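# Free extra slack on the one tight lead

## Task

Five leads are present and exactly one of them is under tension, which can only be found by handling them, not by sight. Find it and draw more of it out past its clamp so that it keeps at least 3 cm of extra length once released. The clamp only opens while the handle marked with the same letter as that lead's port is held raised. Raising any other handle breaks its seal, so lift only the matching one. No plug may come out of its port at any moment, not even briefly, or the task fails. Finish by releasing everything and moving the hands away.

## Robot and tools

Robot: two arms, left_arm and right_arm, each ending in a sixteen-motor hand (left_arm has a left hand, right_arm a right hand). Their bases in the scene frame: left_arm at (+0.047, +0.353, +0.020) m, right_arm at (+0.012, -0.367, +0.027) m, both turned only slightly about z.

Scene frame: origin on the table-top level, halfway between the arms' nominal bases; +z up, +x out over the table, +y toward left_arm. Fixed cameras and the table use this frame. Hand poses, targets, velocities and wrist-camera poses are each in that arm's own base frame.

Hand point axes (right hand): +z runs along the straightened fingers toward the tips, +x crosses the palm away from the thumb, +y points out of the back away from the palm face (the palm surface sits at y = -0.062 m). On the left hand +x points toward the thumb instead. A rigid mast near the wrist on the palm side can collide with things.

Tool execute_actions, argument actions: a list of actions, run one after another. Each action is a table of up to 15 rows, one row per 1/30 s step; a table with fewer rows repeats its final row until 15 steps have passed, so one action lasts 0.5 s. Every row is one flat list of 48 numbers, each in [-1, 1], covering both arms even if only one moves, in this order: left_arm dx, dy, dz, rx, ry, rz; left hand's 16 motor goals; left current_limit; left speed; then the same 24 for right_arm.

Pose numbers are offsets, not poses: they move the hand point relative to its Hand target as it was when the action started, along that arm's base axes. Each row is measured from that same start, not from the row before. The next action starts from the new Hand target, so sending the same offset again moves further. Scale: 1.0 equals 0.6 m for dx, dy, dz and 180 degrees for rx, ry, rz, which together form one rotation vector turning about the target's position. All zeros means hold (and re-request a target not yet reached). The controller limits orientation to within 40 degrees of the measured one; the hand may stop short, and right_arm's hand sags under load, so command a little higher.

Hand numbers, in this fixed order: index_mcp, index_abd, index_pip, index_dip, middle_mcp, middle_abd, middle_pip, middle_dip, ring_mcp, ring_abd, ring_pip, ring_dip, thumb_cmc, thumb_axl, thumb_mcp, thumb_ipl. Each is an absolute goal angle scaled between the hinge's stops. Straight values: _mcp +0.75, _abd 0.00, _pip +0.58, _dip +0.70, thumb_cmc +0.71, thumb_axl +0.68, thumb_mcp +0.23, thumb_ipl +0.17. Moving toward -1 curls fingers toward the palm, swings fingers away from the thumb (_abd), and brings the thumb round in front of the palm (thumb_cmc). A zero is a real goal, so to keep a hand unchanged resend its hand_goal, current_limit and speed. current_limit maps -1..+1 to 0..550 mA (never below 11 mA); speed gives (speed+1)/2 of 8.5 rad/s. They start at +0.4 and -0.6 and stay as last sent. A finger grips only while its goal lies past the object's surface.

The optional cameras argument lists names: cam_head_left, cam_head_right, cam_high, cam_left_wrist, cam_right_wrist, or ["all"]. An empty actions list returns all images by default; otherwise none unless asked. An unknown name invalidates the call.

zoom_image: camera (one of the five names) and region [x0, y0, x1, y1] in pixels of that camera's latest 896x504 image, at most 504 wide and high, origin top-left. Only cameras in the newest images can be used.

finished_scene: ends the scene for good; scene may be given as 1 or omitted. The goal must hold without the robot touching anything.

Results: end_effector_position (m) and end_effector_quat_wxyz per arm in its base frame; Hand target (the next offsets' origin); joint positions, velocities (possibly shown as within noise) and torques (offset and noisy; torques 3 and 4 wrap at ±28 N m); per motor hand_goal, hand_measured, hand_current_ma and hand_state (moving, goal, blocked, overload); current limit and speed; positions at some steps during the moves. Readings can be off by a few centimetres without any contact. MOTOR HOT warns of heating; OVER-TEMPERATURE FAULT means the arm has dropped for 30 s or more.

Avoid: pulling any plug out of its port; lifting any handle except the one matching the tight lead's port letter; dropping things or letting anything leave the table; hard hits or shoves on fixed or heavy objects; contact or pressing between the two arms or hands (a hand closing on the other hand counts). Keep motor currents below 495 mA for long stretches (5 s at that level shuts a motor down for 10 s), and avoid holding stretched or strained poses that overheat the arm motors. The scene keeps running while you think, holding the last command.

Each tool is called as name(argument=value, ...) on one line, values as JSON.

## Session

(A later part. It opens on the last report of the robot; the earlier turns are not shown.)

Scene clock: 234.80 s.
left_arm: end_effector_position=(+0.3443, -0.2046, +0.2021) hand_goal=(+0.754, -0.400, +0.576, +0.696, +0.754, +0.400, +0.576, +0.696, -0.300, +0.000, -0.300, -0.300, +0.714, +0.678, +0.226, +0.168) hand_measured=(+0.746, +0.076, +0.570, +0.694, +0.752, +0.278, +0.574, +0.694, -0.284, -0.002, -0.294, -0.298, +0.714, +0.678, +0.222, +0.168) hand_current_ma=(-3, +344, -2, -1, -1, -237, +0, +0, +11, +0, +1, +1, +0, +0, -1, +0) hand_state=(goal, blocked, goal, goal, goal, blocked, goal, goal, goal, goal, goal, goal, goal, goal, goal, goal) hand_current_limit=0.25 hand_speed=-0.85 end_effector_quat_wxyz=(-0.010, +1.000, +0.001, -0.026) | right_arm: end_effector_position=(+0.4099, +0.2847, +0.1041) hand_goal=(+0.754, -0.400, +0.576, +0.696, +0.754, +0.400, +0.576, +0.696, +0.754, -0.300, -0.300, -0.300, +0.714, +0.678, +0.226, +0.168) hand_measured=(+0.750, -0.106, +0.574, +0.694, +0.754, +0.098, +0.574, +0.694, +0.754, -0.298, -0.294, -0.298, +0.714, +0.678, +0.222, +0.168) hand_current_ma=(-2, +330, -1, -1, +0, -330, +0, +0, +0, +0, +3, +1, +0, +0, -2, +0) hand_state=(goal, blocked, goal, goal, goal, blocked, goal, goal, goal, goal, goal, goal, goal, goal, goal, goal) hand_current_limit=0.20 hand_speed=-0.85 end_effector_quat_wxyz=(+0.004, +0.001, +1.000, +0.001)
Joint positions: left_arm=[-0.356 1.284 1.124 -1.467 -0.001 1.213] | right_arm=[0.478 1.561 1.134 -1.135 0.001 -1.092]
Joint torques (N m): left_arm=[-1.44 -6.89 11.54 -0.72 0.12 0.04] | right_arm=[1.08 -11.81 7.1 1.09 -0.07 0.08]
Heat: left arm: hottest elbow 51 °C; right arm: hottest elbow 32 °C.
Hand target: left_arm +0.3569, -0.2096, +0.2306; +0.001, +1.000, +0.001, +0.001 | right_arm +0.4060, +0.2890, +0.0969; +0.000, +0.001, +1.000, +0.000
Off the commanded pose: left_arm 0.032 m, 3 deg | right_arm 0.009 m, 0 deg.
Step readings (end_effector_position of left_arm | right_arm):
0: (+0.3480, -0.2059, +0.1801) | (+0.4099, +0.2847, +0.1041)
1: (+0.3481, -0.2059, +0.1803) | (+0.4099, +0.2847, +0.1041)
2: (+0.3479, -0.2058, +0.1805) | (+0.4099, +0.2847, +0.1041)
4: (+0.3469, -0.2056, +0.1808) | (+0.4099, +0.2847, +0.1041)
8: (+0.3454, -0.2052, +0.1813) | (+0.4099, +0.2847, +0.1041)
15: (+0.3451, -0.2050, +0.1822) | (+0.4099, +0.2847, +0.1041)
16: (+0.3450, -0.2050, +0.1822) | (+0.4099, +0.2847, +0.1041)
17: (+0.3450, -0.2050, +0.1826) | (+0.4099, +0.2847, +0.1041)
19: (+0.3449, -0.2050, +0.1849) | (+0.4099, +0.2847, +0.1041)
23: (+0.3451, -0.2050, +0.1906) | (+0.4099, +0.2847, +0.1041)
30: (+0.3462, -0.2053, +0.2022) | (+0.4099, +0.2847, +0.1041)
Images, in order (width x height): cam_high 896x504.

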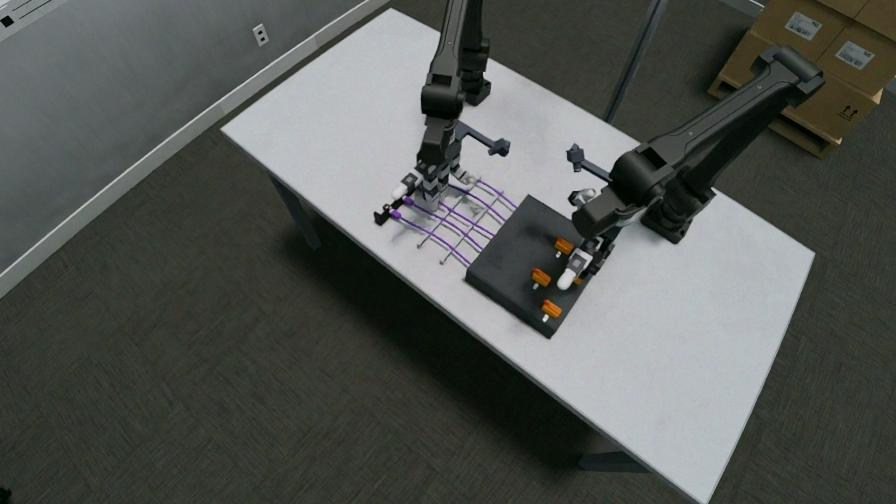

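execute_actions(actions=[], cameras=["cam_left_wrist","cam_head_left"])

zoom_image(camera="cam_left_wrist", region=[340, 20, 600, 240])

zoom_image(camera="cam_head_left", region=[210, 200, 380, 370])

Scene clock: 237.33 s.
left_arm: end_effector_position=(+0.3443, -0.2046, +0.2021) hand_goal=(+0.754, -0.400, +0.576, +0.696, +0.754, +0.400, +0.576, +0.696, -0.300, +0.000, -0.300, -0.300, +0.714, +0.678, +0.226, +0.168) hand_measured=(+0.746, +0.076, +0.570, +0.694, +0.752, +0.278, +0.574, +0.694, -0.284, -0.002, -0.294, -0.298, +0.714, +0.678, +0.222, +0.168) hand_current_ma=(-3, +344, -2, -1, -1, -237, +0, +0, +11, +0, +1, +1, +0, +0, -1, +0) hand_state=(goal, blocked, goal, goal, goal, blocked, goal, goal, goal, goal, goal, goal, goal, goal, goal, goal) hand_current_limit=0.25 hand_speed=-0.85 end_effector_quat_wxyz=(-0.010, +1.000, +0.001, -0.026) | right_arm: end_effector_position=(+0.4099, +0.2847, +0.1041) hand_goal=(+0.754, -0.400, +0.576, +0.696, +0.754, +0.400, +0.576, +0.696, +0.754, -0.300, -0.300, -0.300, +0.714, +0.678, +0.226, +0.168) hand_measured=(+0.750, -0.106, +0.574, +0.694, +0.754, +0.098, +0.574, +0.694, +0.754, -0.298, -0.294, -0.298, +0.714, +0.678, +0.222, +0.168) hand_current_ma=(-2, +330, -1, -1, +0, -330, +0, +0, +0, +0, +3, +1, +0, +0, -2, +0) hand_state=(goal, blocked, goal, goal, goal, blocked, goal, goal, goal, goal, goal, goal, goal, goal, goal, goal) hand_current_limit=0.20 hand_speed=-0.85 end_effector_quat_wxyz=(+0.004, +0.001, +1.000, +0.001)
Joint positions: left_arm=[-0.356 1.284 1.124 -1.467 -0.001 1.213] | right_arm=[0.478 1.561 1.134 -1.135 0.001 -1.092]
Joint velocities: within noise
Joint torques (N m): left_arm=[-1.32 -6.95 11.7 -0.54 0.17 0.03] | right_arm=[1.03 -11.87 7.09 1.07 -0.07 0.07]
Heat: left arm: hottest elbow 51 °C; right arm: hottest elbow 32 °C.
Hand target: left_arm +0.3569, -0.2096, +0.2306; +0.001, +1.000, +0.001, +0.001 | right_arm +0.4060, +0.2890, +0.0969; +0.000, +0.001, +1.000, +0.000
Off the commanded pose: left_arm 0.032 m, 3 deg | right_arm 0.009 m, 0 deg.
camera_calibration:
cam_left_wrist: T_world_to_cam=[[-0.764646, 0.637856, 0.0919583, 0.338336], [0.495884, 0.491215, 0.716105, -0.263038], [0.4116, 0.593168, -0.691908, 0.244134], [0, 0, 0, 1]] pos_world=[0.288658, -0.231414, 0.326168]
Images, in order (width x height): cam_head_left 896x504, cam_left_wrist 896x504.

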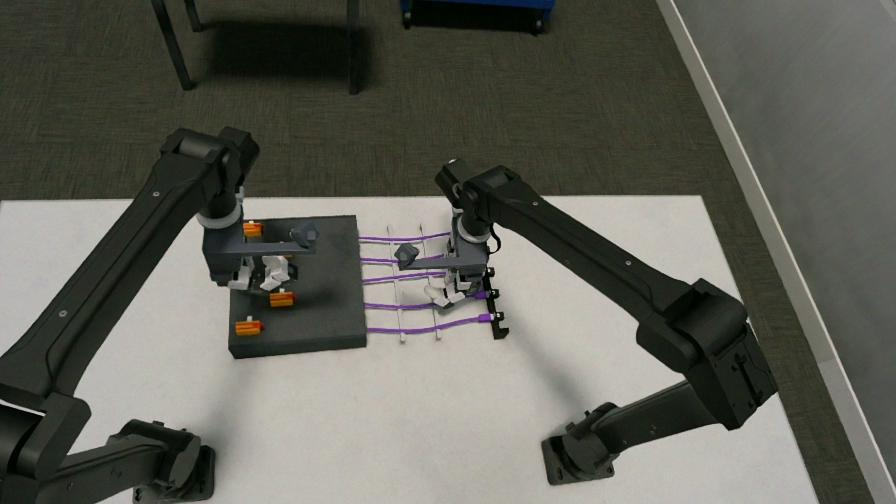

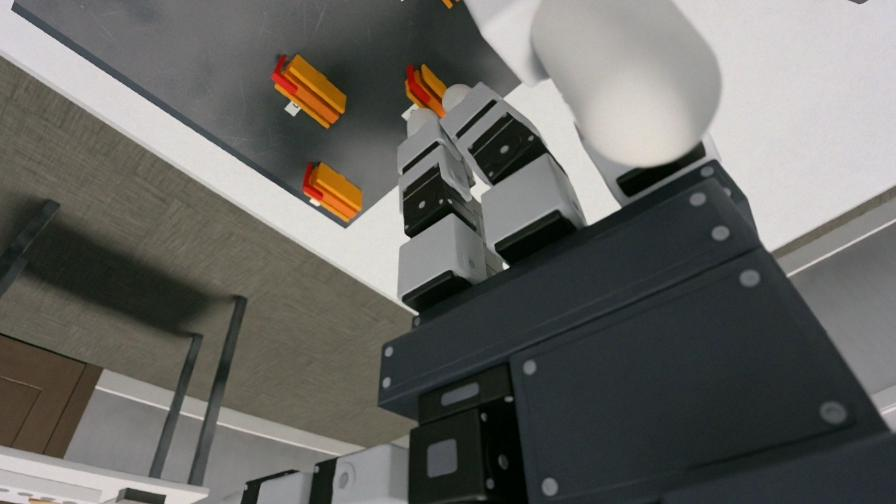

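Scaled by 1.938 from the camera's 896x504 image, which has a finer 1280x720 frame.

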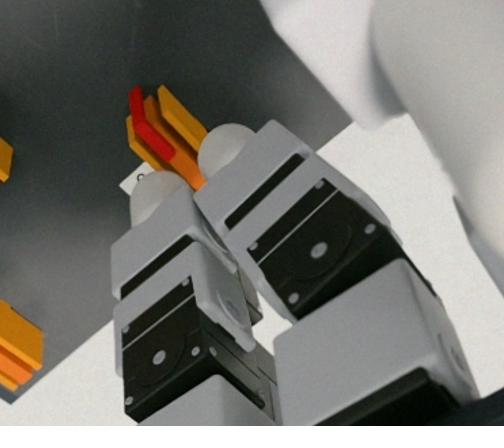

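Scaled by 2.965 from the camera's 896x504 image, which has a finer 1280x720 frame.

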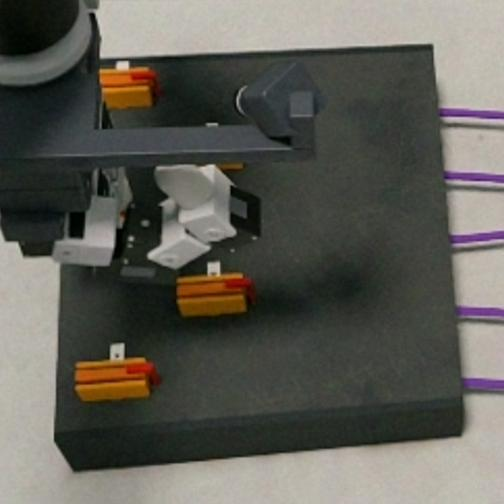

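execute_actions(actions=[], cameras=["cam_high","cam_head_right","cam_left_wrist"])

zoom_image(camera="cam_high", region=[520, 230, 600, 330])

zoom_image(camera="cam_head_right", region=[225, 210, 315, 340])

zoom_image(camera="cam_left_wrist", region=[260, 40, 480, 240])

Scene clock: 237.93 s.
left_arm: end_effector_position=(+0.3443, -0.2046, +0.2021) hand_goal=(+0.754, -0.400, +0.576, +0.696, +0.754, +0.400, +0.576, +0.696, -0.300, +0.000, -0.300, -0.300, +0.714, +0.678, +0.226, +0.168) hand_measured=(+0.746, +0.076, +0.570, +0.694, +0.752, +0.278, +0.574, +0.694, -0.284, -0.002, -0.294, -0.298, +0.714, +0.678, +0.222, +0.168) hand_current_ma=(-3, +344, -2, -1, -1, -237, +0, +0, +11, +0, +1, +1, +0, +0, -1, +0) hand_state=(goal, blocked, goal, goal, goal, blocked, goal, goal, goal, goal, goal, goal, goal, goal, goal, goal) hand_current_limit=0.25 hand_speed=-0.85 end_effector_quat_wxyz=(-0.010, +1.000, +0.001, -0.026) | right_arm: end_effector_position=(+0.4099, +0.2847, +0.1041) hand_goal=(+0.754, -0.400, +0.576, +0.696, +0.754, +0.400, +0.576, +0.696, +0.754, -0.300, -0.300, -0.300, +0.714, +0.678, +0.226, +0.168) hand_measured=(+0.750, -0.106, +0.574, +0.694, +0.754, +0.098, +0.574, +0.694, +0.754, -0.298, -0.294, -0.298, +0.714, +0.678, +0.222, +0.168) hand_current_ma=(-2, +330, -1, -1, +0, -330, +0, +0, +0, +0, +3, +1, +0, +0, -2, +0) hand_state=(goal, blocked, goal, goal, goal, blocked, goal, goal, goal, goal, goal, goal, goal, goal, goal, goal) hand_current_limit=0.20 hand_speed=-0.85 end_effector_quat_wxyz=(+0.004, +0.001, +1.000, +0.001)
Joint positions: left_arm=[-0.356 1.284 1.124 -1.467 -0.001 1.213] | right_arm=[0.478 1.561 1.134 -1.135 0.001 -1.092]
Joint velocities: within noise
Joint torques (N m): left_arm=[-1.55 -6.24 11.56 -0.72 0.2 0.02] | right_arm=[1.03 -11.87 7.09 1.07 -0.07 0.08]
Heat: left arm: hottest elbow 52 °C; right arm: hottest elbow 32 °C.
Hand target: left_arm +0.3569, -0.2096, +0.2306; +0.001, +1.000, +0.001, +0.001 | right_arm +0.4060, +0.2890, +0.0969; +0.000, +0.001, +1.000, +0.000
Off the commanded pose: left_arm 0.032 m, 3 deg | right_arm 0.009 m, 0 deg.
camera_calibration:
cam_left_wrist: T_world_to_cam=[[-0.764646, 0.637856, 0.0919583, 0.338336], [0.495884, 0.491215, 0.716105, -0.263038], [0.4116, 0.593168, -0.691908, 0.244134], [0, 0, 0, 1]] pos_world=[0.288658, -0.231414, 0.326168]
Images, in order (width x height): cam_head_right 896x504, cam_high 896x504, cam_left_wrist 896x504.

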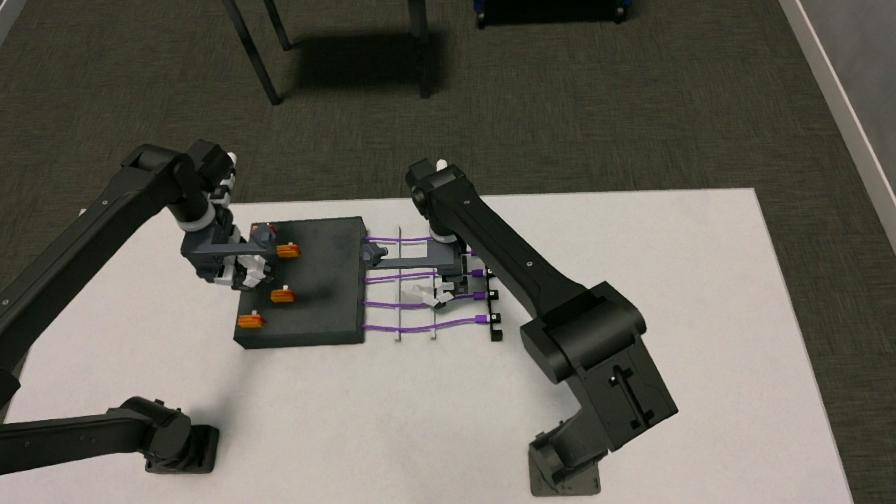

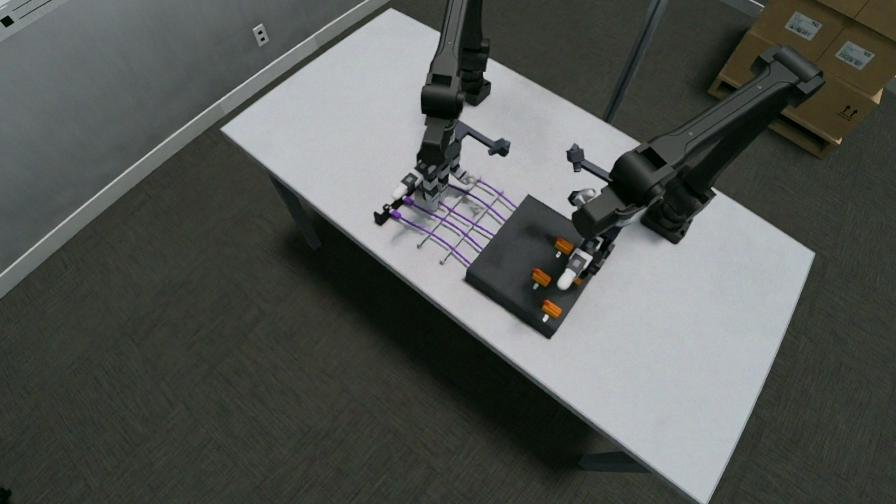

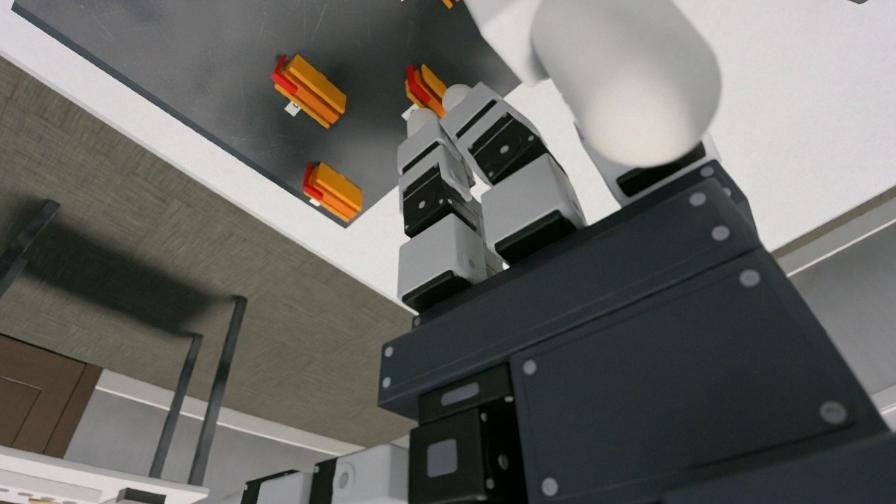

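Scaled by 5.040 from the camera's 896x504 image, which has a finer 1280x720 frame.

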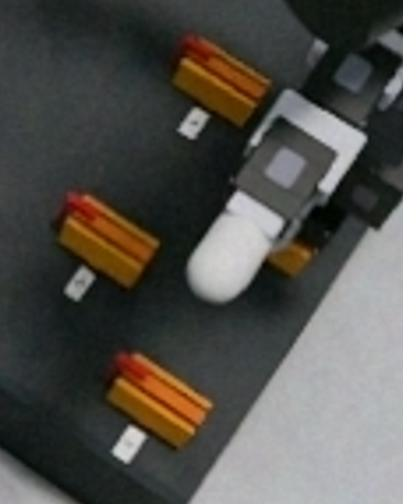

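Scaled by 3.877 from the camera's 896x504 image, which has a finer 1280x720 frame.

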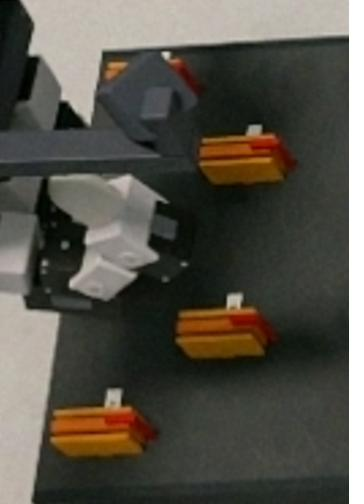

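Scaled by 2.291 from the camera's 896x504 image, which has a finer 1280x720 frame.

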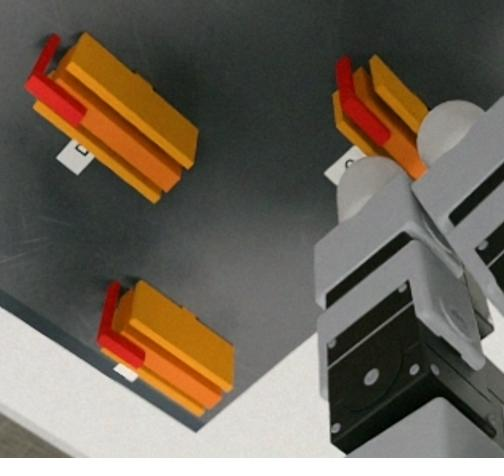

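zoom_image(camera="cam_left_wrist", region=[260, 40, 360, 140])

zoom_image(camera="cam_left_wrist", region=[390, 50, 490, 150])

zoom_image(camera="cam_left_wrist", region=[290, 140, 380, 230])

zoom_image(camera="cam_high", region=[525, 260, 565, 330])

Scaled by 5.040 from the camera's 896x504 image, which has a finer 1280x720 frame.

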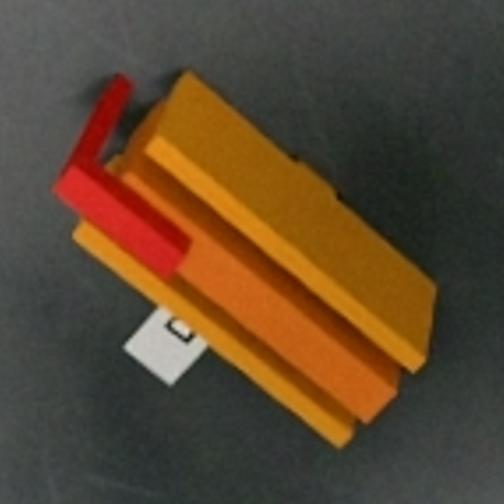

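Scaled by 5.040 from the camera's 896x504 image, which has a finer 1280x720 frame.

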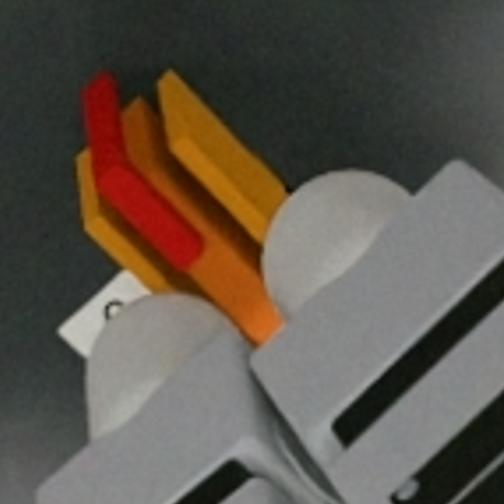

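Scaled by 5.600 from the camera's 896x504 image, which has a finer 1280x720 frame.

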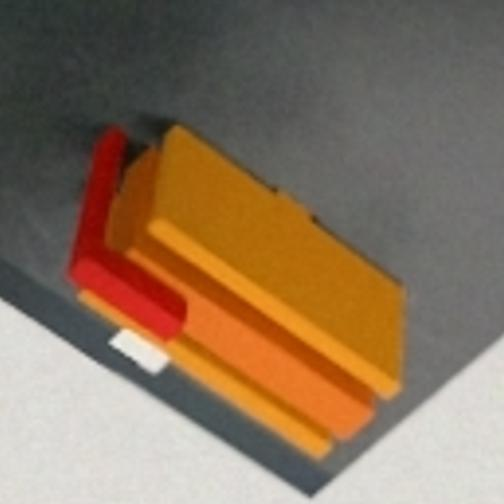

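Scaled by 7.200 from the camera's 896x504 image, which has a finer 1280x720 frame.

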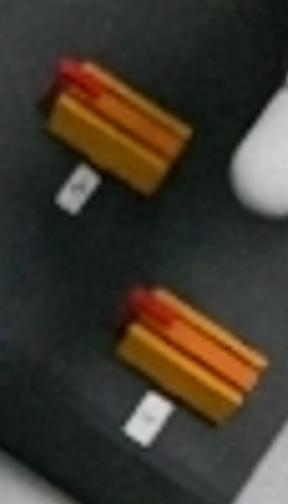

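execute_actions(actions=[[[-0.008,0,0.06,0,0,0,0.754,0,0.576,0.696,0.754,0,0.576,0.696,-0.3,0,-0.3,-0.3,0.714,0.678,0.226,0.168,0.25,-0.7,0,0,0,0,0,0,0.754,0,0.576,0.696,0.754,0,0.576,0.696,0.754,-0.3,-0.3,-0.3,0.714,0.678,0.226,0.168,0.2,-0.7]],[[0,0,0.04,0,0,0,-0.1,0,-0.3,-0.2,-0.1,0,-0.3,-0.2,-0.1,0,-0.3,-0.2,0.714,0.678,0.226,0.168,0.25,-0.6,0,0,0,0,0,0,0.754,0,0.576,0.696,0.754,0,0.576,0.696,0.754,-0.3,-0.3,-0.3,0.714,0.678,0.226,0.168,0.2,-0.7]],[[-0.05,-0.07,0,0.04,-0.028,0,-0.1,0,-0.3,-0.2,-0.1,0,-0.3,-0.2,-0.1,0,-0.3,-0.2,0.714,0.678,0.226,0.168,0.25,-0.6,0,0,0,0,0,0,0.754,0,0.576,0.696,0.754,0,0.576,0.696,0.754,-0.3,-0.3,-0.3,0.714,0.678,0.226,0.168,0.2,-0.7]],[[-0.05,-0.07,-0.05,0.04,-0.028,0,-0.1,0,-0.3,-0.2,-0.1,0,-0.3,-0.2,-0.1,0,-0.3,-0.2,0.714,0.678,0.226,0.168,0.25,-0.6,0,0,0,0,0,0,0.754,0,0.576,0.696,0.754,0,0.576,0.696,0.754,-0.3,-0.3,-0.3,0.714,0.678,0.226,0.168,0.2,-0.7]],[[0,0,-0.05,0.02,-0.014,0,-0.1,0,-0.3,-0.2,-0.1,0,-0.3,-0.2,-0.1,0,-0.3,-0.2,0.714,0.678,0.226,0.168,0.25,-0.6,0,0,0,0,0,0,0.754,0,0.576,0.696,0.754,0,0.576,0.696,0.754,-0.3,-0.3,-0.3,0.714,0.678,0.226,0.168,0.2,-0.7]]], cameras=["cam_left_wrist","cam_high","cam_head_left"])

Scene clock: 258.83 s.
left_arm: end_effector_position=(+0.2909, -0.2900, +0.2333) hand_goal=(-0.100, +0.000, -0.300, -0.200, -0.100, +0.000, -0.300, -0.200, -0.100, +0.000, -0.300, -0.200, +0.714, +0.678, +0.226, +0.168) hand_measured=(-0.088, +0.002, -0.292, -0.198, -0.086, +0.002, -0.294, -0.198, -0.094, -0.002, -0.296, -0.202, +0.712, +0.678, +0.222, +0.168) hand_current_ma=(+7, +0, +3, +1, +10, +0, +2, +0, +2, +0, +1, -1, +0, +0, -1, +0) hand_state=(goal, goal, goal, goal, goal, goal, goal, goal, goal, goal, goal, goal, goal, goal, goal, goal) hand_current_limit=0.25 hand_speed=-0.60 end_effector_quat_wxyz=(-0.156, +0.982, -0.001, +0.106) | right_arm: end_effector_position=(+0.4099, +0.2847, +0.1041) hand_goal=(+0.754, +0.000, +0.576, +0.696, +0.754, +0.000, +0.576, +0.696, +0.754, -0.300, -0.300, -0.300, +0.714, +0.678, +0.226, +0.168) hand_measured=(+0.750, -0.004, +0.574, +0.694, +0.754, +0.002, +0.574, +0.694, +0.754, -0.298, -0.294, -0.298, +0.714, +0.678, +0.222, +0.168) hand_current_ma=(-2, -1, -1, -1, +0, +1, +0, +0, +0, +0, +3, +1, +0, +0, -2, +0) hand_state=(goal, goal, goal, goal, goal, goal, goal, goal, goal, goal, goal, goal, goal, goal, goal, goal) hand_current_limit=0.20 hand_speed=-0.70 end_effector_quat_wxyz=(+0.004, +0.001, +1.000, +0.001)
Joint positions: left_arm=[-0.849 1.269 1.209 -1.61 -0.368 0.705] | right_arm=[0.478 1.561 1.134 -1.135 0.001 -1.092]
Joint torques (N m): left_arm=[-1.49 -5.01 7.34 0.1 -0.49 -0.14] | right_arm=[1.03 -11.81 7.1 1.07 -0.07 0.07]
Heat: left arm: hottest elbow 53 °C; right arm: hottest shoulder 31 °C.
Hand target: left_arm +0.2920, -0.2937, +0.2307; -0.155, +0.982, +0.001, +0.110 | right_arm +0.4061, +0.2890, +0.0969; +0.000, +0.001, +1.000, +0.000
Off the commanded pose: left_arm 0.005 m, 0 deg | right_arm 0.009 m, 0 deg.
Step readings (end_effector_position of left_arm | right_arm):
0: (+0.3443, -0.2046, +0.2021) | (+0.4099, +0.2847, +0.1041)
1: (+0.3441, -0.2045, +0.2020) | (+0.4099, +0.2847, +0.1041)
2: (+0.3427, -0.2040, +0.2028) | (+0.4099, +0.2847, +0.1041)
4: (+0.3399, -0.2030, +0.2072) | (+0.4099, +0.2847, +0.1041)
8: (+0.3395, -0.2028, +0.2247) | (+0.4099, +0.2847, +0.1041)
15: (+0.3412, -0.2035, +0.2387) | (+0.4099, +0.2847, +0.1041)
16: (+0.3407, -0.2033, +0.2386) | (+0.4099, +0.2847, +0.1041)
17: (+0.3397, -0.2029, +0.2393) | (+0.4099, +0.2847, +0.1041)
19: (+0.3378, -0.2022, +0.2431) | (+0.4099, +0.2847, +0.1041)
23: (+0.3402, -0.2032, +0.2561) | (+0.4099, +0.2847, +0.1041)
30: (+0.3414, -0.2036, +0.2624) | (+0.4099, +0.2847, +0.1041)
31: (+0.3414, -0.2034, +0.2622) | (+0.4099, +0.2847, +0.1041)
32: (+0.3415, -0.2029, +0.2609) | (+0.4099, +0.2847, +0.1041)
34: (+0.3382, -0.2088, +0.2595) | (+0.4099, +0.2847, +0.1041)
38: (+0.3160, -0.2417, +0.2644) | (+0.4099, +0.2847, +0.1041)
45: (+0.3106, -0.2469, +0.2653) | (+0.4099, +0.2847, +0.1041)
46: (+0.3114, -0.2463, +0.2651) | (+0.4099, +0.2847, +0.1041)
47: (+0.3134, -0.2447, +0.2645) | (+0.4099, +0.2847, +0.1041)
49: (+0.3109, -0.2509, +0.2639) | (+0.4099, +0.2847, +0.1041)
53: (+0.2865, -0.2844, +0.2648) | (+0.4099, +0.2847, +0.1041)
60: (+0.2857, -0.2930, +0.2619) | (+0.4099, +0.2847, +0.1041)
61: (+0.2869, -0.2927, +0.2612) | (+0.4099, +0.2847, +0.1041)
62: (+0.2893, -0.2909, +0.2600) | (+0.4099, +0.2847, +0.1041)
64: (+0.2922, -0.2887, +0.2556) | (+0.4099, +0.2847, +0.1041)
68: (+0.2895, -0.2877, +0.2403) | (+0.4099, +0.2847, +0.1041)
75: (+0.2902, -0.2901, +0.2331) | (+0.4099, +0.2847, +0.1041)
camera_calibration:
cam_left_wrist: T_world_to_cam=[[-0.777759, 0.624237, 0.0736165, 0.35317], [0.28072, 0.240172, 0.929254, -0.2769], [0.562395, 0.743401, -0.362032, 0.261139], [0, 0, 0, 1]] pos_world=[0.205549, -0.348089, 0.325852]
Images, in order (width x height): cam_head_left 896x504, cam_high 896x504, cam_left_wrist 896x504.

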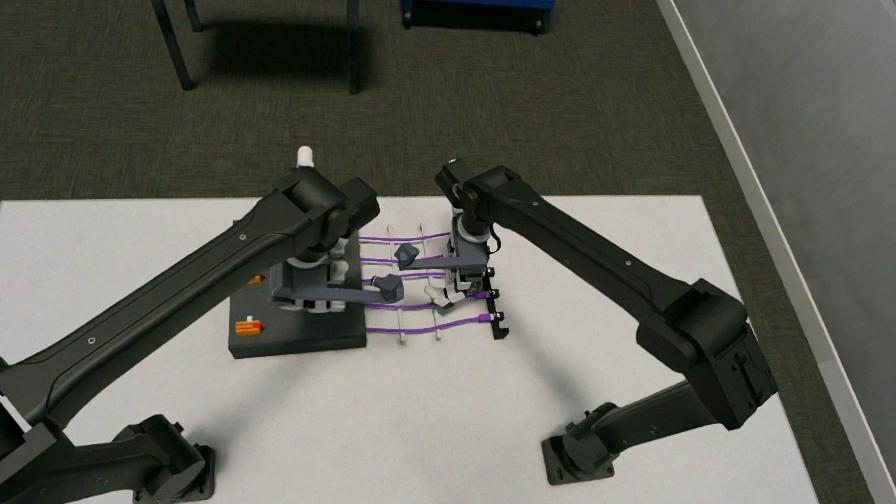

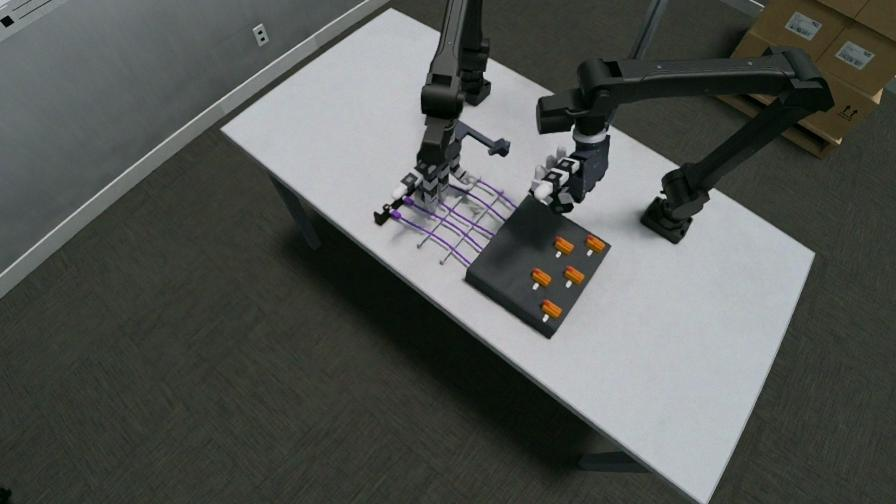

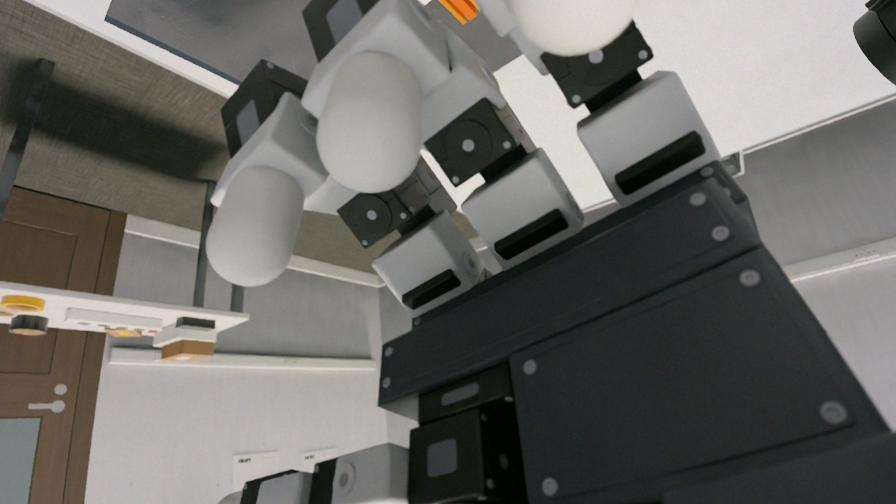

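zoom_image(camera="cam_high", region=[550, 230, 610, 290])

zoom_image(camera="cam_high", region=[525, 255, 585, 325])

Scaled by 8.400 from the camera's 896x504 image, which has a finer 1280x720 frame.

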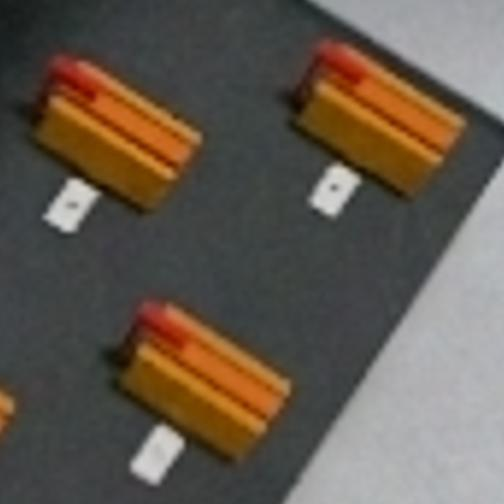

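Scaled by 7.200 from the camera's 896x504 image, which has a finer 1280x720 frame.

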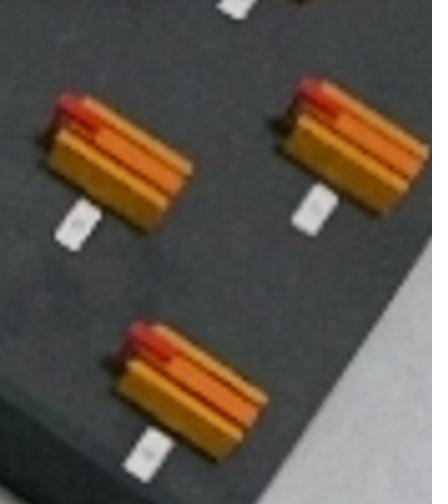

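execute_actions(actions=[[[0,0,0.07,-0.1,0.07,-0.0076,-0.1,0,-0.3,-0.2,-0.1,0,-0.3,-0.2,-0.3,0,-0.3,-0.3,0.714,0.678,0.226,0.168,0.25,-0.5,0,0,0,0,0,0,0.754,0,0.576,0.696,0.754,0,0.576,0.696,-0.3,0,-0.3,-0.3,0.714,0.678,0.226,0.168,0.2,-0.7]],[[0.055,0.11,0,0,0,0,0.754,0.17,0.576,-0.609,0.754,-0.17,0.576,-0.609,-0.3,0,-0.3,-0.3,0.714,0.678,0.226,0.168,0.25,-0.4,0,0,0,0,0,0,0.754,0,0.576,0.696,0.754,0,0.576,0.696,-0.3,0,-0.3,-0.3,0.714,0.678,0.226,0.168,0.2,-0.7]],[[0.048,0.123,0,0,0,0,0.754,0.17,0.576,-0.609,0.754,-0.17,0.576,-0.609,-0.3,0,-0.3,-0.3,0.714,0.678,0.226,0.168,0.25,-0.4,0,0,0,0,0,0,0.754,0,0.576,0.696,0.754,0,0.576,0.696,-0.3,0,-0.3,-0.3,0.714,0.678,0.226,0.168,0.2,-0.7]],[[0,0,-0.07,0,0,0,0.754,0.17,0.576,-0.609,0.754,-0.17,0.576,-0.609,-0.3,0,-0.3,-0.3,0.714,0.678,0.226,0.168,0.25,-0.4,0,0,0,0,0,0,0.754,0,0.576,0.696,0.754,0,0.576,0.696,-0.3,0,-0.3,-0.3,0.714,0.678,0.226,0.168,0.2,-0.7]],[[0,0,-0.05,0,0,0,0.754,0.17,0.576,-0.609,0.754,-0.17,0.576,-0.609,-0.3,0,-0.3,-0.3,0.714,0.678,0.226,0.168,0.25,-0.4,0,0,0,0,0,0,0.754,0,0.576,0.696,0.754,0,0.576,0.696,-0.3,0,-0.3,-0.3,0.714,0.678,0.226,0.168,0.2,-0.7]]], cameras=["cam_left_wrist","cam_high","cam_head_left"])

zoom_image(camera="cam_high", region=[530, 190, 650, 310])

Scene clock: 273.83 s.
left_arm: end_effector_position=(+0.3514, -0.1537, +0.2036) hand_goal=(+0.754, +0.170, +0.576, -0.608, +0.754, -0.170, +0.576, -0.608, -0.300, +0.000, -0.300, -0.300, +0.714, +0.678, +0.226, +0.168) hand_measured=(+0.752, +0.166, +0.574, -0.604, +0.752, -0.166, +0.574, -0.604, -0.284, -0.002, -0.296, -0.298, +0.714, +0.678, +0.222, +0.168) hand_current_ma=(+0, -1, +0, +1, +0, +1, +0, +1, +11, +0, +1, +1, +0, +0, -1, +0) hand_state=(goal, goal, goal, goal, goal, goal, goal, goal, goal, goal, goal, goal, goal, goal, goal, goal) hand_current_limit=0.25 hand_speed=-0.40 end_effector_quat_wxyz=(+0.000, +1.000, -0.008, +0.001) | right_arm: end_effector_position=(+0.4099, +0.2847, +0.1041) hand_goal=(+0.754, +0.000, +0.576, +0.696, +0.754, +0.000, +0.576, +0.696, -0.300, +0.000, -0.300, -0.300, +0.714, +0.678, +0.226, +0.168) hand_measured=(+0.750, -0.004, +0.574, +0.694, +0.754, +0.002, +0.574, +0.694, -0.280, -0.002, -0.294, -0.298, +0.714, +0.678, +0.222, +0.168) hand_current_ma=(-2, -1, -1, -1, +0, +1, +0, +0, +23, -1, +3, +1, +0, +0, -2, +0) hand_state=(goal, goal, goal, goal, goal, goal, goal, goal, blocked, goal, goal, goal, goal, goal, goal, goal) hand_current_limit=0.20 hand_speed=-0.70 end_effector_quat_wxyz=(+0.004, +0.001, +1.000, +0.001)
Joint positions: left_arm=[-0.203 1.23 1.075 -1.413 0 1.385] | right_arm=[0.478 1.561 1.134 -1.135 0.001 -1.092]
Joint torques (N m): left_arm=[-1.2 -4.31 7.3 0.46 0.18 0.08] | right_arm=[1.03 -11.87 7.13 1.09 -0.11 0.08]
Heat: left arm: hottest elbow 52 °C; right arm: hottest shoulder 31 °C.
Hand target: left_arm +0.3537, -0.1538, +0.2004; +0.002, +1.000, -0.011, +0.002 | right_arm +0.4061, +0.2890, +0.0969; +0.000, +0.001, +1.000, +0.000
Off the commanded pose: left_arm 0.004 m, 0 deg | right_arm 0.009 m, 0 deg.
Step readings (end_effector_position of left_arm | right_arm):
0: (+0.2909, -0.2900, +0.2333) | (+0.4099, +0.2847, +0.1041)
1: (+0.2899, -0.2908, +0.2331) | (+0.4099, +0.2847, +0.1041)
2: (+0.2857, -0.2946, +0.2322) | (+0.4099, +0.2847, +0.1041)
4: (+0.2773, -0.3021, +0.2334) | (+0.4099, +0.2847, +0.1041)
8: (+0.2851, -0.2915, +0.2451) | (+0.4099, +0.2847, +0.1041)
15: (+0.2857, -0.2861, +0.2523) | (+0.4099, +0.2847, +0.1041)
16: (+0.2853, -0.2862, +0.2524) | (+0.4099, +0.2847, +0.1041)
17: (+0.2855, -0.2850, +0.2526) | (+0.4099, +0.2847, +0.1041)
19: (+0.2939, -0.2732, +0.2530) | (+0.4099, +0.2847, +0.1041)
23: (+0.3197, -0.2354, +0.2540) | (+0.4099, +0.2847, +0.1041)
30: (+0.3228, -0.2243, +0.2549) | (+0.4099, +0.2847, +0.1041)
31: (+0.3224, -0.2242, +0.2549) | (+0.4099, +0.2847, +0.1041)
32: (+0.3226, -0.2222, +0.2551) | (+0.4099, +0.2847, +0.1041)
34: (+0.3288, -0.2080, +0.2552) | (+0.4099, +0.2847, +0.1041)
38: (+0.3473, -0.1632, +0.2546) | (+0.4099, +0.2847, +0.1041)
45: (+0.3474, -0.1508, +0.2556) | (+0.4099, +0.2847, +0.1041)
46: (+0.3468, -0.1511, +0.2557) | (+0.4099, +0.2847, +0.1041)
47: (+0.3474, -0.1516, +0.2557) | (+0.4099, +0.2847, +0.1041)
49: (+0.3518, -0.1529, +0.2531) | (+0.4099, +0.2847, +0.1041)
53: (+0.3520, -0.1533, +0.2390) | (+0.4099, +0.2847, +0.1041)
60: (+0.3512, -0.1536, +0.2329) | (+0.4099, +0.2847, +0.1041)
61: (+0.3514, -0.1537, +0.2328) | (+0.4099, +0.2847, +0.1041)
62: (+0.3522, -0.1539, +0.2313) | (+0.4099, +0.2847, +0.1041)
64: (+0.3536, -0.1542, +0.2245) | (+0.4099, +0.2847, +0.1041)
68: (+0.3492, -0.1533, +0.2080) | (+0.4099, +0.2847, +0.1041)
75: (+0.3511, -0.1537, +0.2035) | (+0.4099, +0.2847, +0.1041)
camera_calibration:
cam_left_wrist: T_world_to_cam=[[-0.755802, 0.653711, 0.0377443, 0.321505], [0.466567, 0.497195, 0.731514, -0.284563], [0.459433, 0.57049, -0.680781, 0.189542], [0, 0, 0, 1]] pos_world=[0.28868, -0.176821, 0.325063]
Images, in order (width x height): cam_head_left 896x504, cam_high 896x504, cam_left_wrist 896x504.

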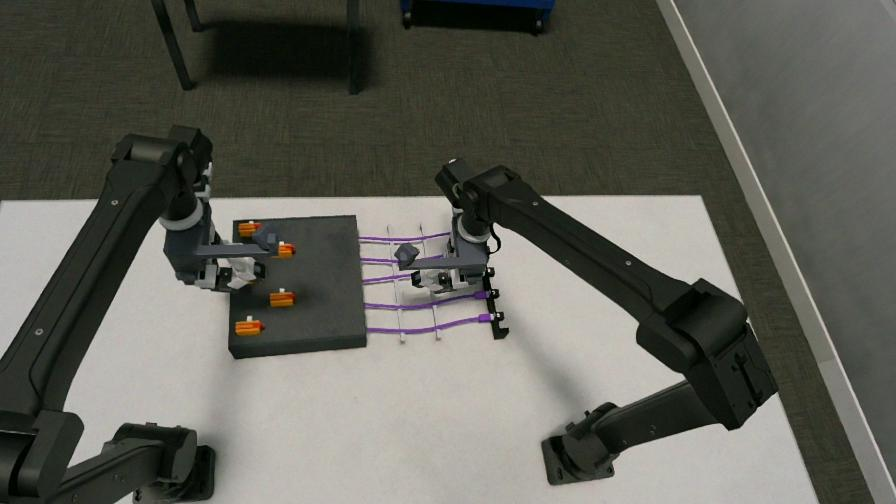

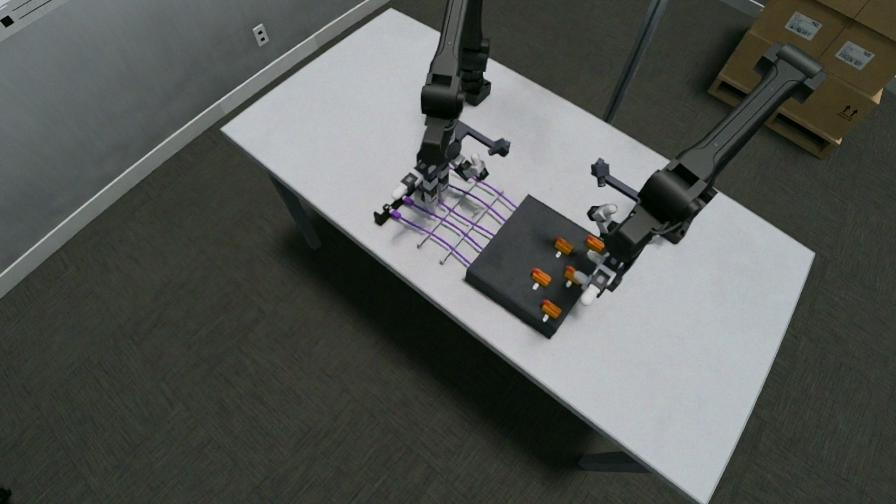

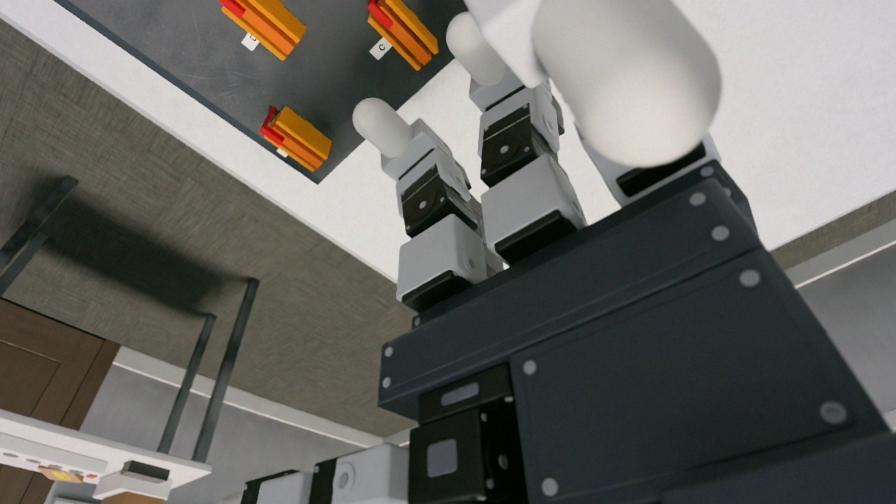

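Scaled by 4.200 from the camera's 896x504 image, which has a finer 1280x720 frame.

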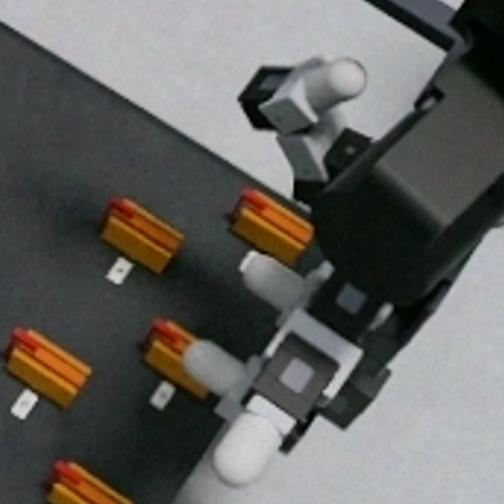

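zoom_image(camera="cam_left_wrist", region=[340, 0, 500, 140])

zoom_image(camera="cam_left_wrist", region=[240, 80, 350, 190])

Scaled by 3.150 from the camera's 896x504 image, which has a finer 1280x720 frame.

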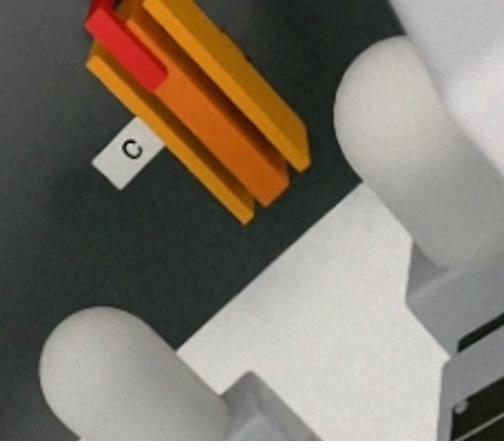

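Scaled by 4.582 from the camera's 896x504 image, which has a finer 1280x720 frame.

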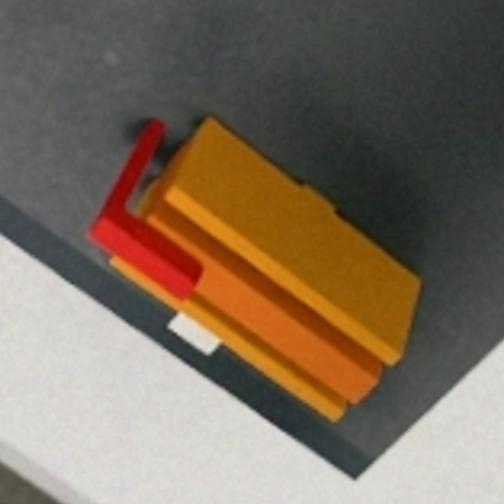

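execute_actions(actions=[[[0.0075,-0.005,-0.05,0,0,0,0.754,0.17,0.576,-0.609,0.754,-0.17,0.576,-0.609,-0.3,0,-0.3,-0.3,0.714,0.678,0.226,0.168,0.25,-0.4,0,0,0,0,0,0,0.754,0,0.576,0.696,0.754,0,0.576,0.696,-0.3,0,-0.3,-0.3,0.714,0.678,0.226,0.168,0.2,-0.7]],[[0,0,-0.03,0,0,0,0.754,0.17,0.576,-0.609,0.754,-0.17,0.576,-0.609,-0.3,0,-0.3,-0.3,0.714,0.678,0.226,0.168,0.25,-0.4,0,0,0,0,0,0,0.754,0,0.576,0.696,0.754,0,0.576,0.696,-0.3,0,-0.3,-0.3,0.714,0.678,0.226,0.168,0.2,-0.7]],[[0,0,-0.02,0,0,0,0.754,0.17,0.576,-0.609,0.754,-0.17,0.576,-0.609,-0.3,0,-0.3,-0.3,0.714,0.678,0.226,0.168,0.25,-0.4,0,0,0,0,0,0,0.754,0,0.576,0.696,0.754,0,0.576,0.696,-0.3,0,-0.3,-0.3,0.714,0.678,0.226,0.168,0.2,-0.7]]], cameras=["cam_left_wrist","cam_high"])

zoom_image(camera="cam_left_wrist", region=[340, 0, 540, 160])

zoom_image(camera="cam_high", region=[540, 220, 640, 320])

Scene clock: 278.53 s.
left_arm: end_effector_position=(+0.3573, -0.1550, +0.1448) hand_goal=(+0.754, +0.170, +0.576, -0.608, +0.754, -0.170, +0.576, -0.608, -0.300, +0.000, -0.300, -0.300, +0.714, +0.678, +0.226, +0.168) hand_measured=(+0.752, +0.166, +0.574, -0.604, +0.752, -0.166, +0.574, -0.604, -0.284, -0.002, -0.296, -0.298, +0.714, +0.678, +0.222, +0.168) hand_current_ma=(+0, -1, +0, +1, +0, +1, +0, +1, +11, +0, +1, +1, +0, +0, -1, +0) hand_state=(goal, goal, goal, goal, goal, goal, goal, goal, goal, goal, goal, goal, goal, goal, goal, goal) hand_current_limit=0.25 hand_speed=-0.40 end_effector_quat_wxyz=(+0.001, +1.000, -0.008, +0.003) | right_arm: end_effector_position=(+0.4099, +0.2847, +0.1041) hand_goal=(+0.754, +0.000, +0.576, +0.696, +0.754, +0.000, +0.576, +0.696, -0.300, +0.000, -0.300, -0.300, +0.714, +0.678, +0.226, +0.168) hand_measured=(+0.750, -0.004, +0.574, +0.694, +0.754, +0.002, +0.574, +0.694, -0.280, -0.002, -0.294, -0.298, +0.714, +0.678, +0.222, +0.168) hand_current_ma=(-2, -1, -1, -1, +0, +1, +0, +0, +23, -1, +3, +1, +0, +0, -2, +0) hand_state=(goal, goal, goal, goal, goal, goal, goal, goal, blocked, goal, goal, goal, goal, goal, goal, goal) hand_current_limit=0.20 hand_speed=-0.70 end_effector_quat_wxyz=(+0.004, +0.001, +1.000, +0.001)
Joint positions: left_arm=[-0.203 1.283 0.961 -1.244 0 1.385] | right_arm=[0.478 1.561 1.134 -1.135 0.001 -1.092]
Joint torques (N m): left_arm=[-2.32 -4.78 6.75 0.43 0.2 0.02] | right_arm=[1.14 -11.87 7.13 1.09 -0.11 0.08]
Heat: left arm: hottest elbow 51 °C; right arm: hottest shoulder 31 °C.
Hand target: left_arm +0.3582, -0.1568, +0.1405; +0.002, +1.000, -0.011, +0.002 | right_arm +0.4061, +0.2890, +0.0969; +0.000, +0.001, +1.000, +0.000
Off the commanded pose: left_arm 0.005 m, 0 deg | right_arm 0.009 m, 0 deg.
Step readings (end_effector_position of left_arm | right_arm):
0: (+0.3515, -0.1538, +0.2036) | (+0.4099, +0.2847, +0.1041)
1: (+0.3515, -0.1538, +0.2034) | (+0.4099, +0.2847, +0.1041)
2: (+0.3524, -0.1540, +0.2025) | (+0.4099, +0.2847, +0.1041)
4: (+0.3546, -0.1544, +0.1970) | (+0.4099, +0.2847, +0.1041)
8: (+0.3542, -0.1543, +0.1805) | (+0.4099, +0.2847, +0.1041)
15: (+0.3561, -0.1547, +0.1725) | (+0.4099, +0.2847, +0.1041)
16: (+0.3562, -0.1547, +0.1724) | (+0.4099, +0.2847, +0.1041)
17: (+0.3567, -0.1549, +0.1719) | (+0.4099, +0.2847, +0.1041)
19: (+0.3580, -0.1552, +0.1688) | (+0.4099, +0.2847, +0.1041)
23: (+0.3563, -0.1548, +0.1604) | (+0.4099, +0.2847, +0.1041)
30: (+0.3568, -0.1549, +0.1566) | (+0.4099, +0.2847, +0.1041)
31: (+0.3570, -0.1550, +0.1566) | (+0.4099, +0.2847, +0.1041)
32: (+0.3574, -0.1550, +0.1562) | (+0.4099, +0.2847, +0.1041)
34: (+0.3583, -0.1552, +0.1543) | (+0.4099, +0.2847, +0.1041)
38: (+0.3570, -0.1550, +0.1478) | (+0.4099, +0.2847, +0.1041)
45: (+0.3572, -0.1550, +0.1448) | (+0.4099, +0.2847, +0.1041)
camera_calibration:
cam_left_wrist: T_world_to_cam=[[-0.755931, 0.653737, 0.0345863, 0.32949], [0.464176, 0.497983, 0.732498, -0.242914], [0.461638, 0.569772, -0.67989, 0.14653], [0, 0, 0, 1]] pos_world=[0.294182, -0.177921, 0.266163]
Images, in order (width x height): cam_high 896x504, cam_left_wrist 896x504.

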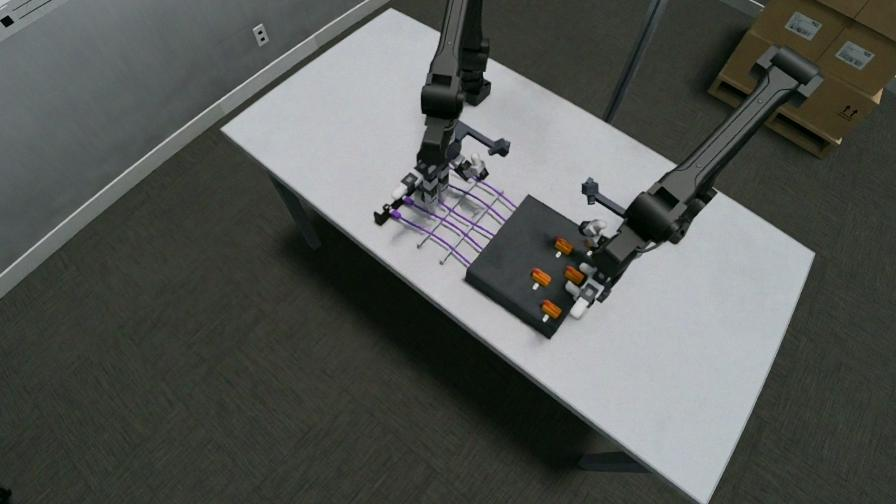

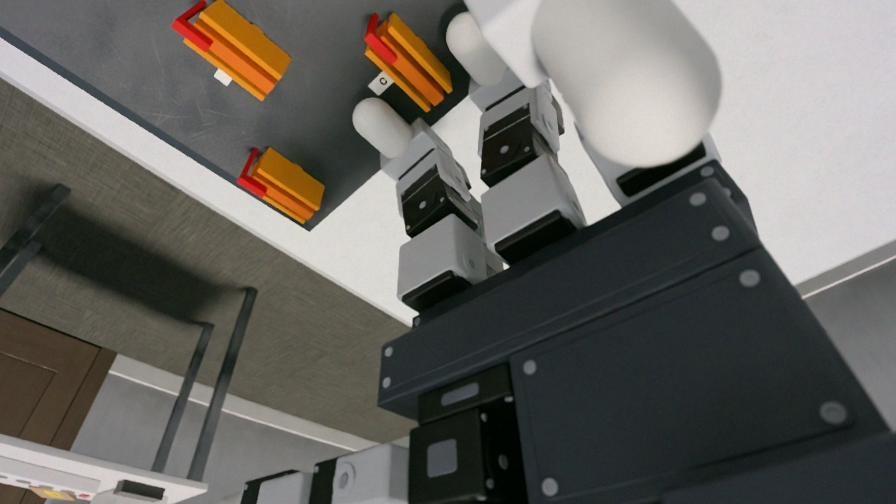

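Scaled by 2.520 from the camera's 896x504 image, which has a finer 1280x720 frame.

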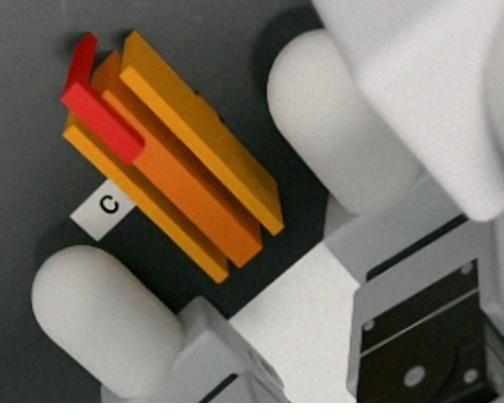

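Scaled by 5.040 from the camera's 896x504 image, which has a finer 1280x720 frame.

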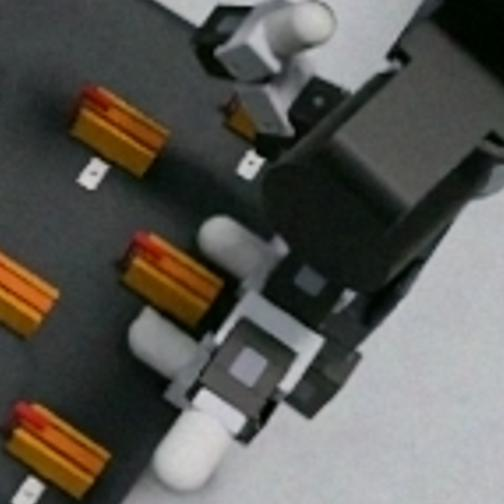

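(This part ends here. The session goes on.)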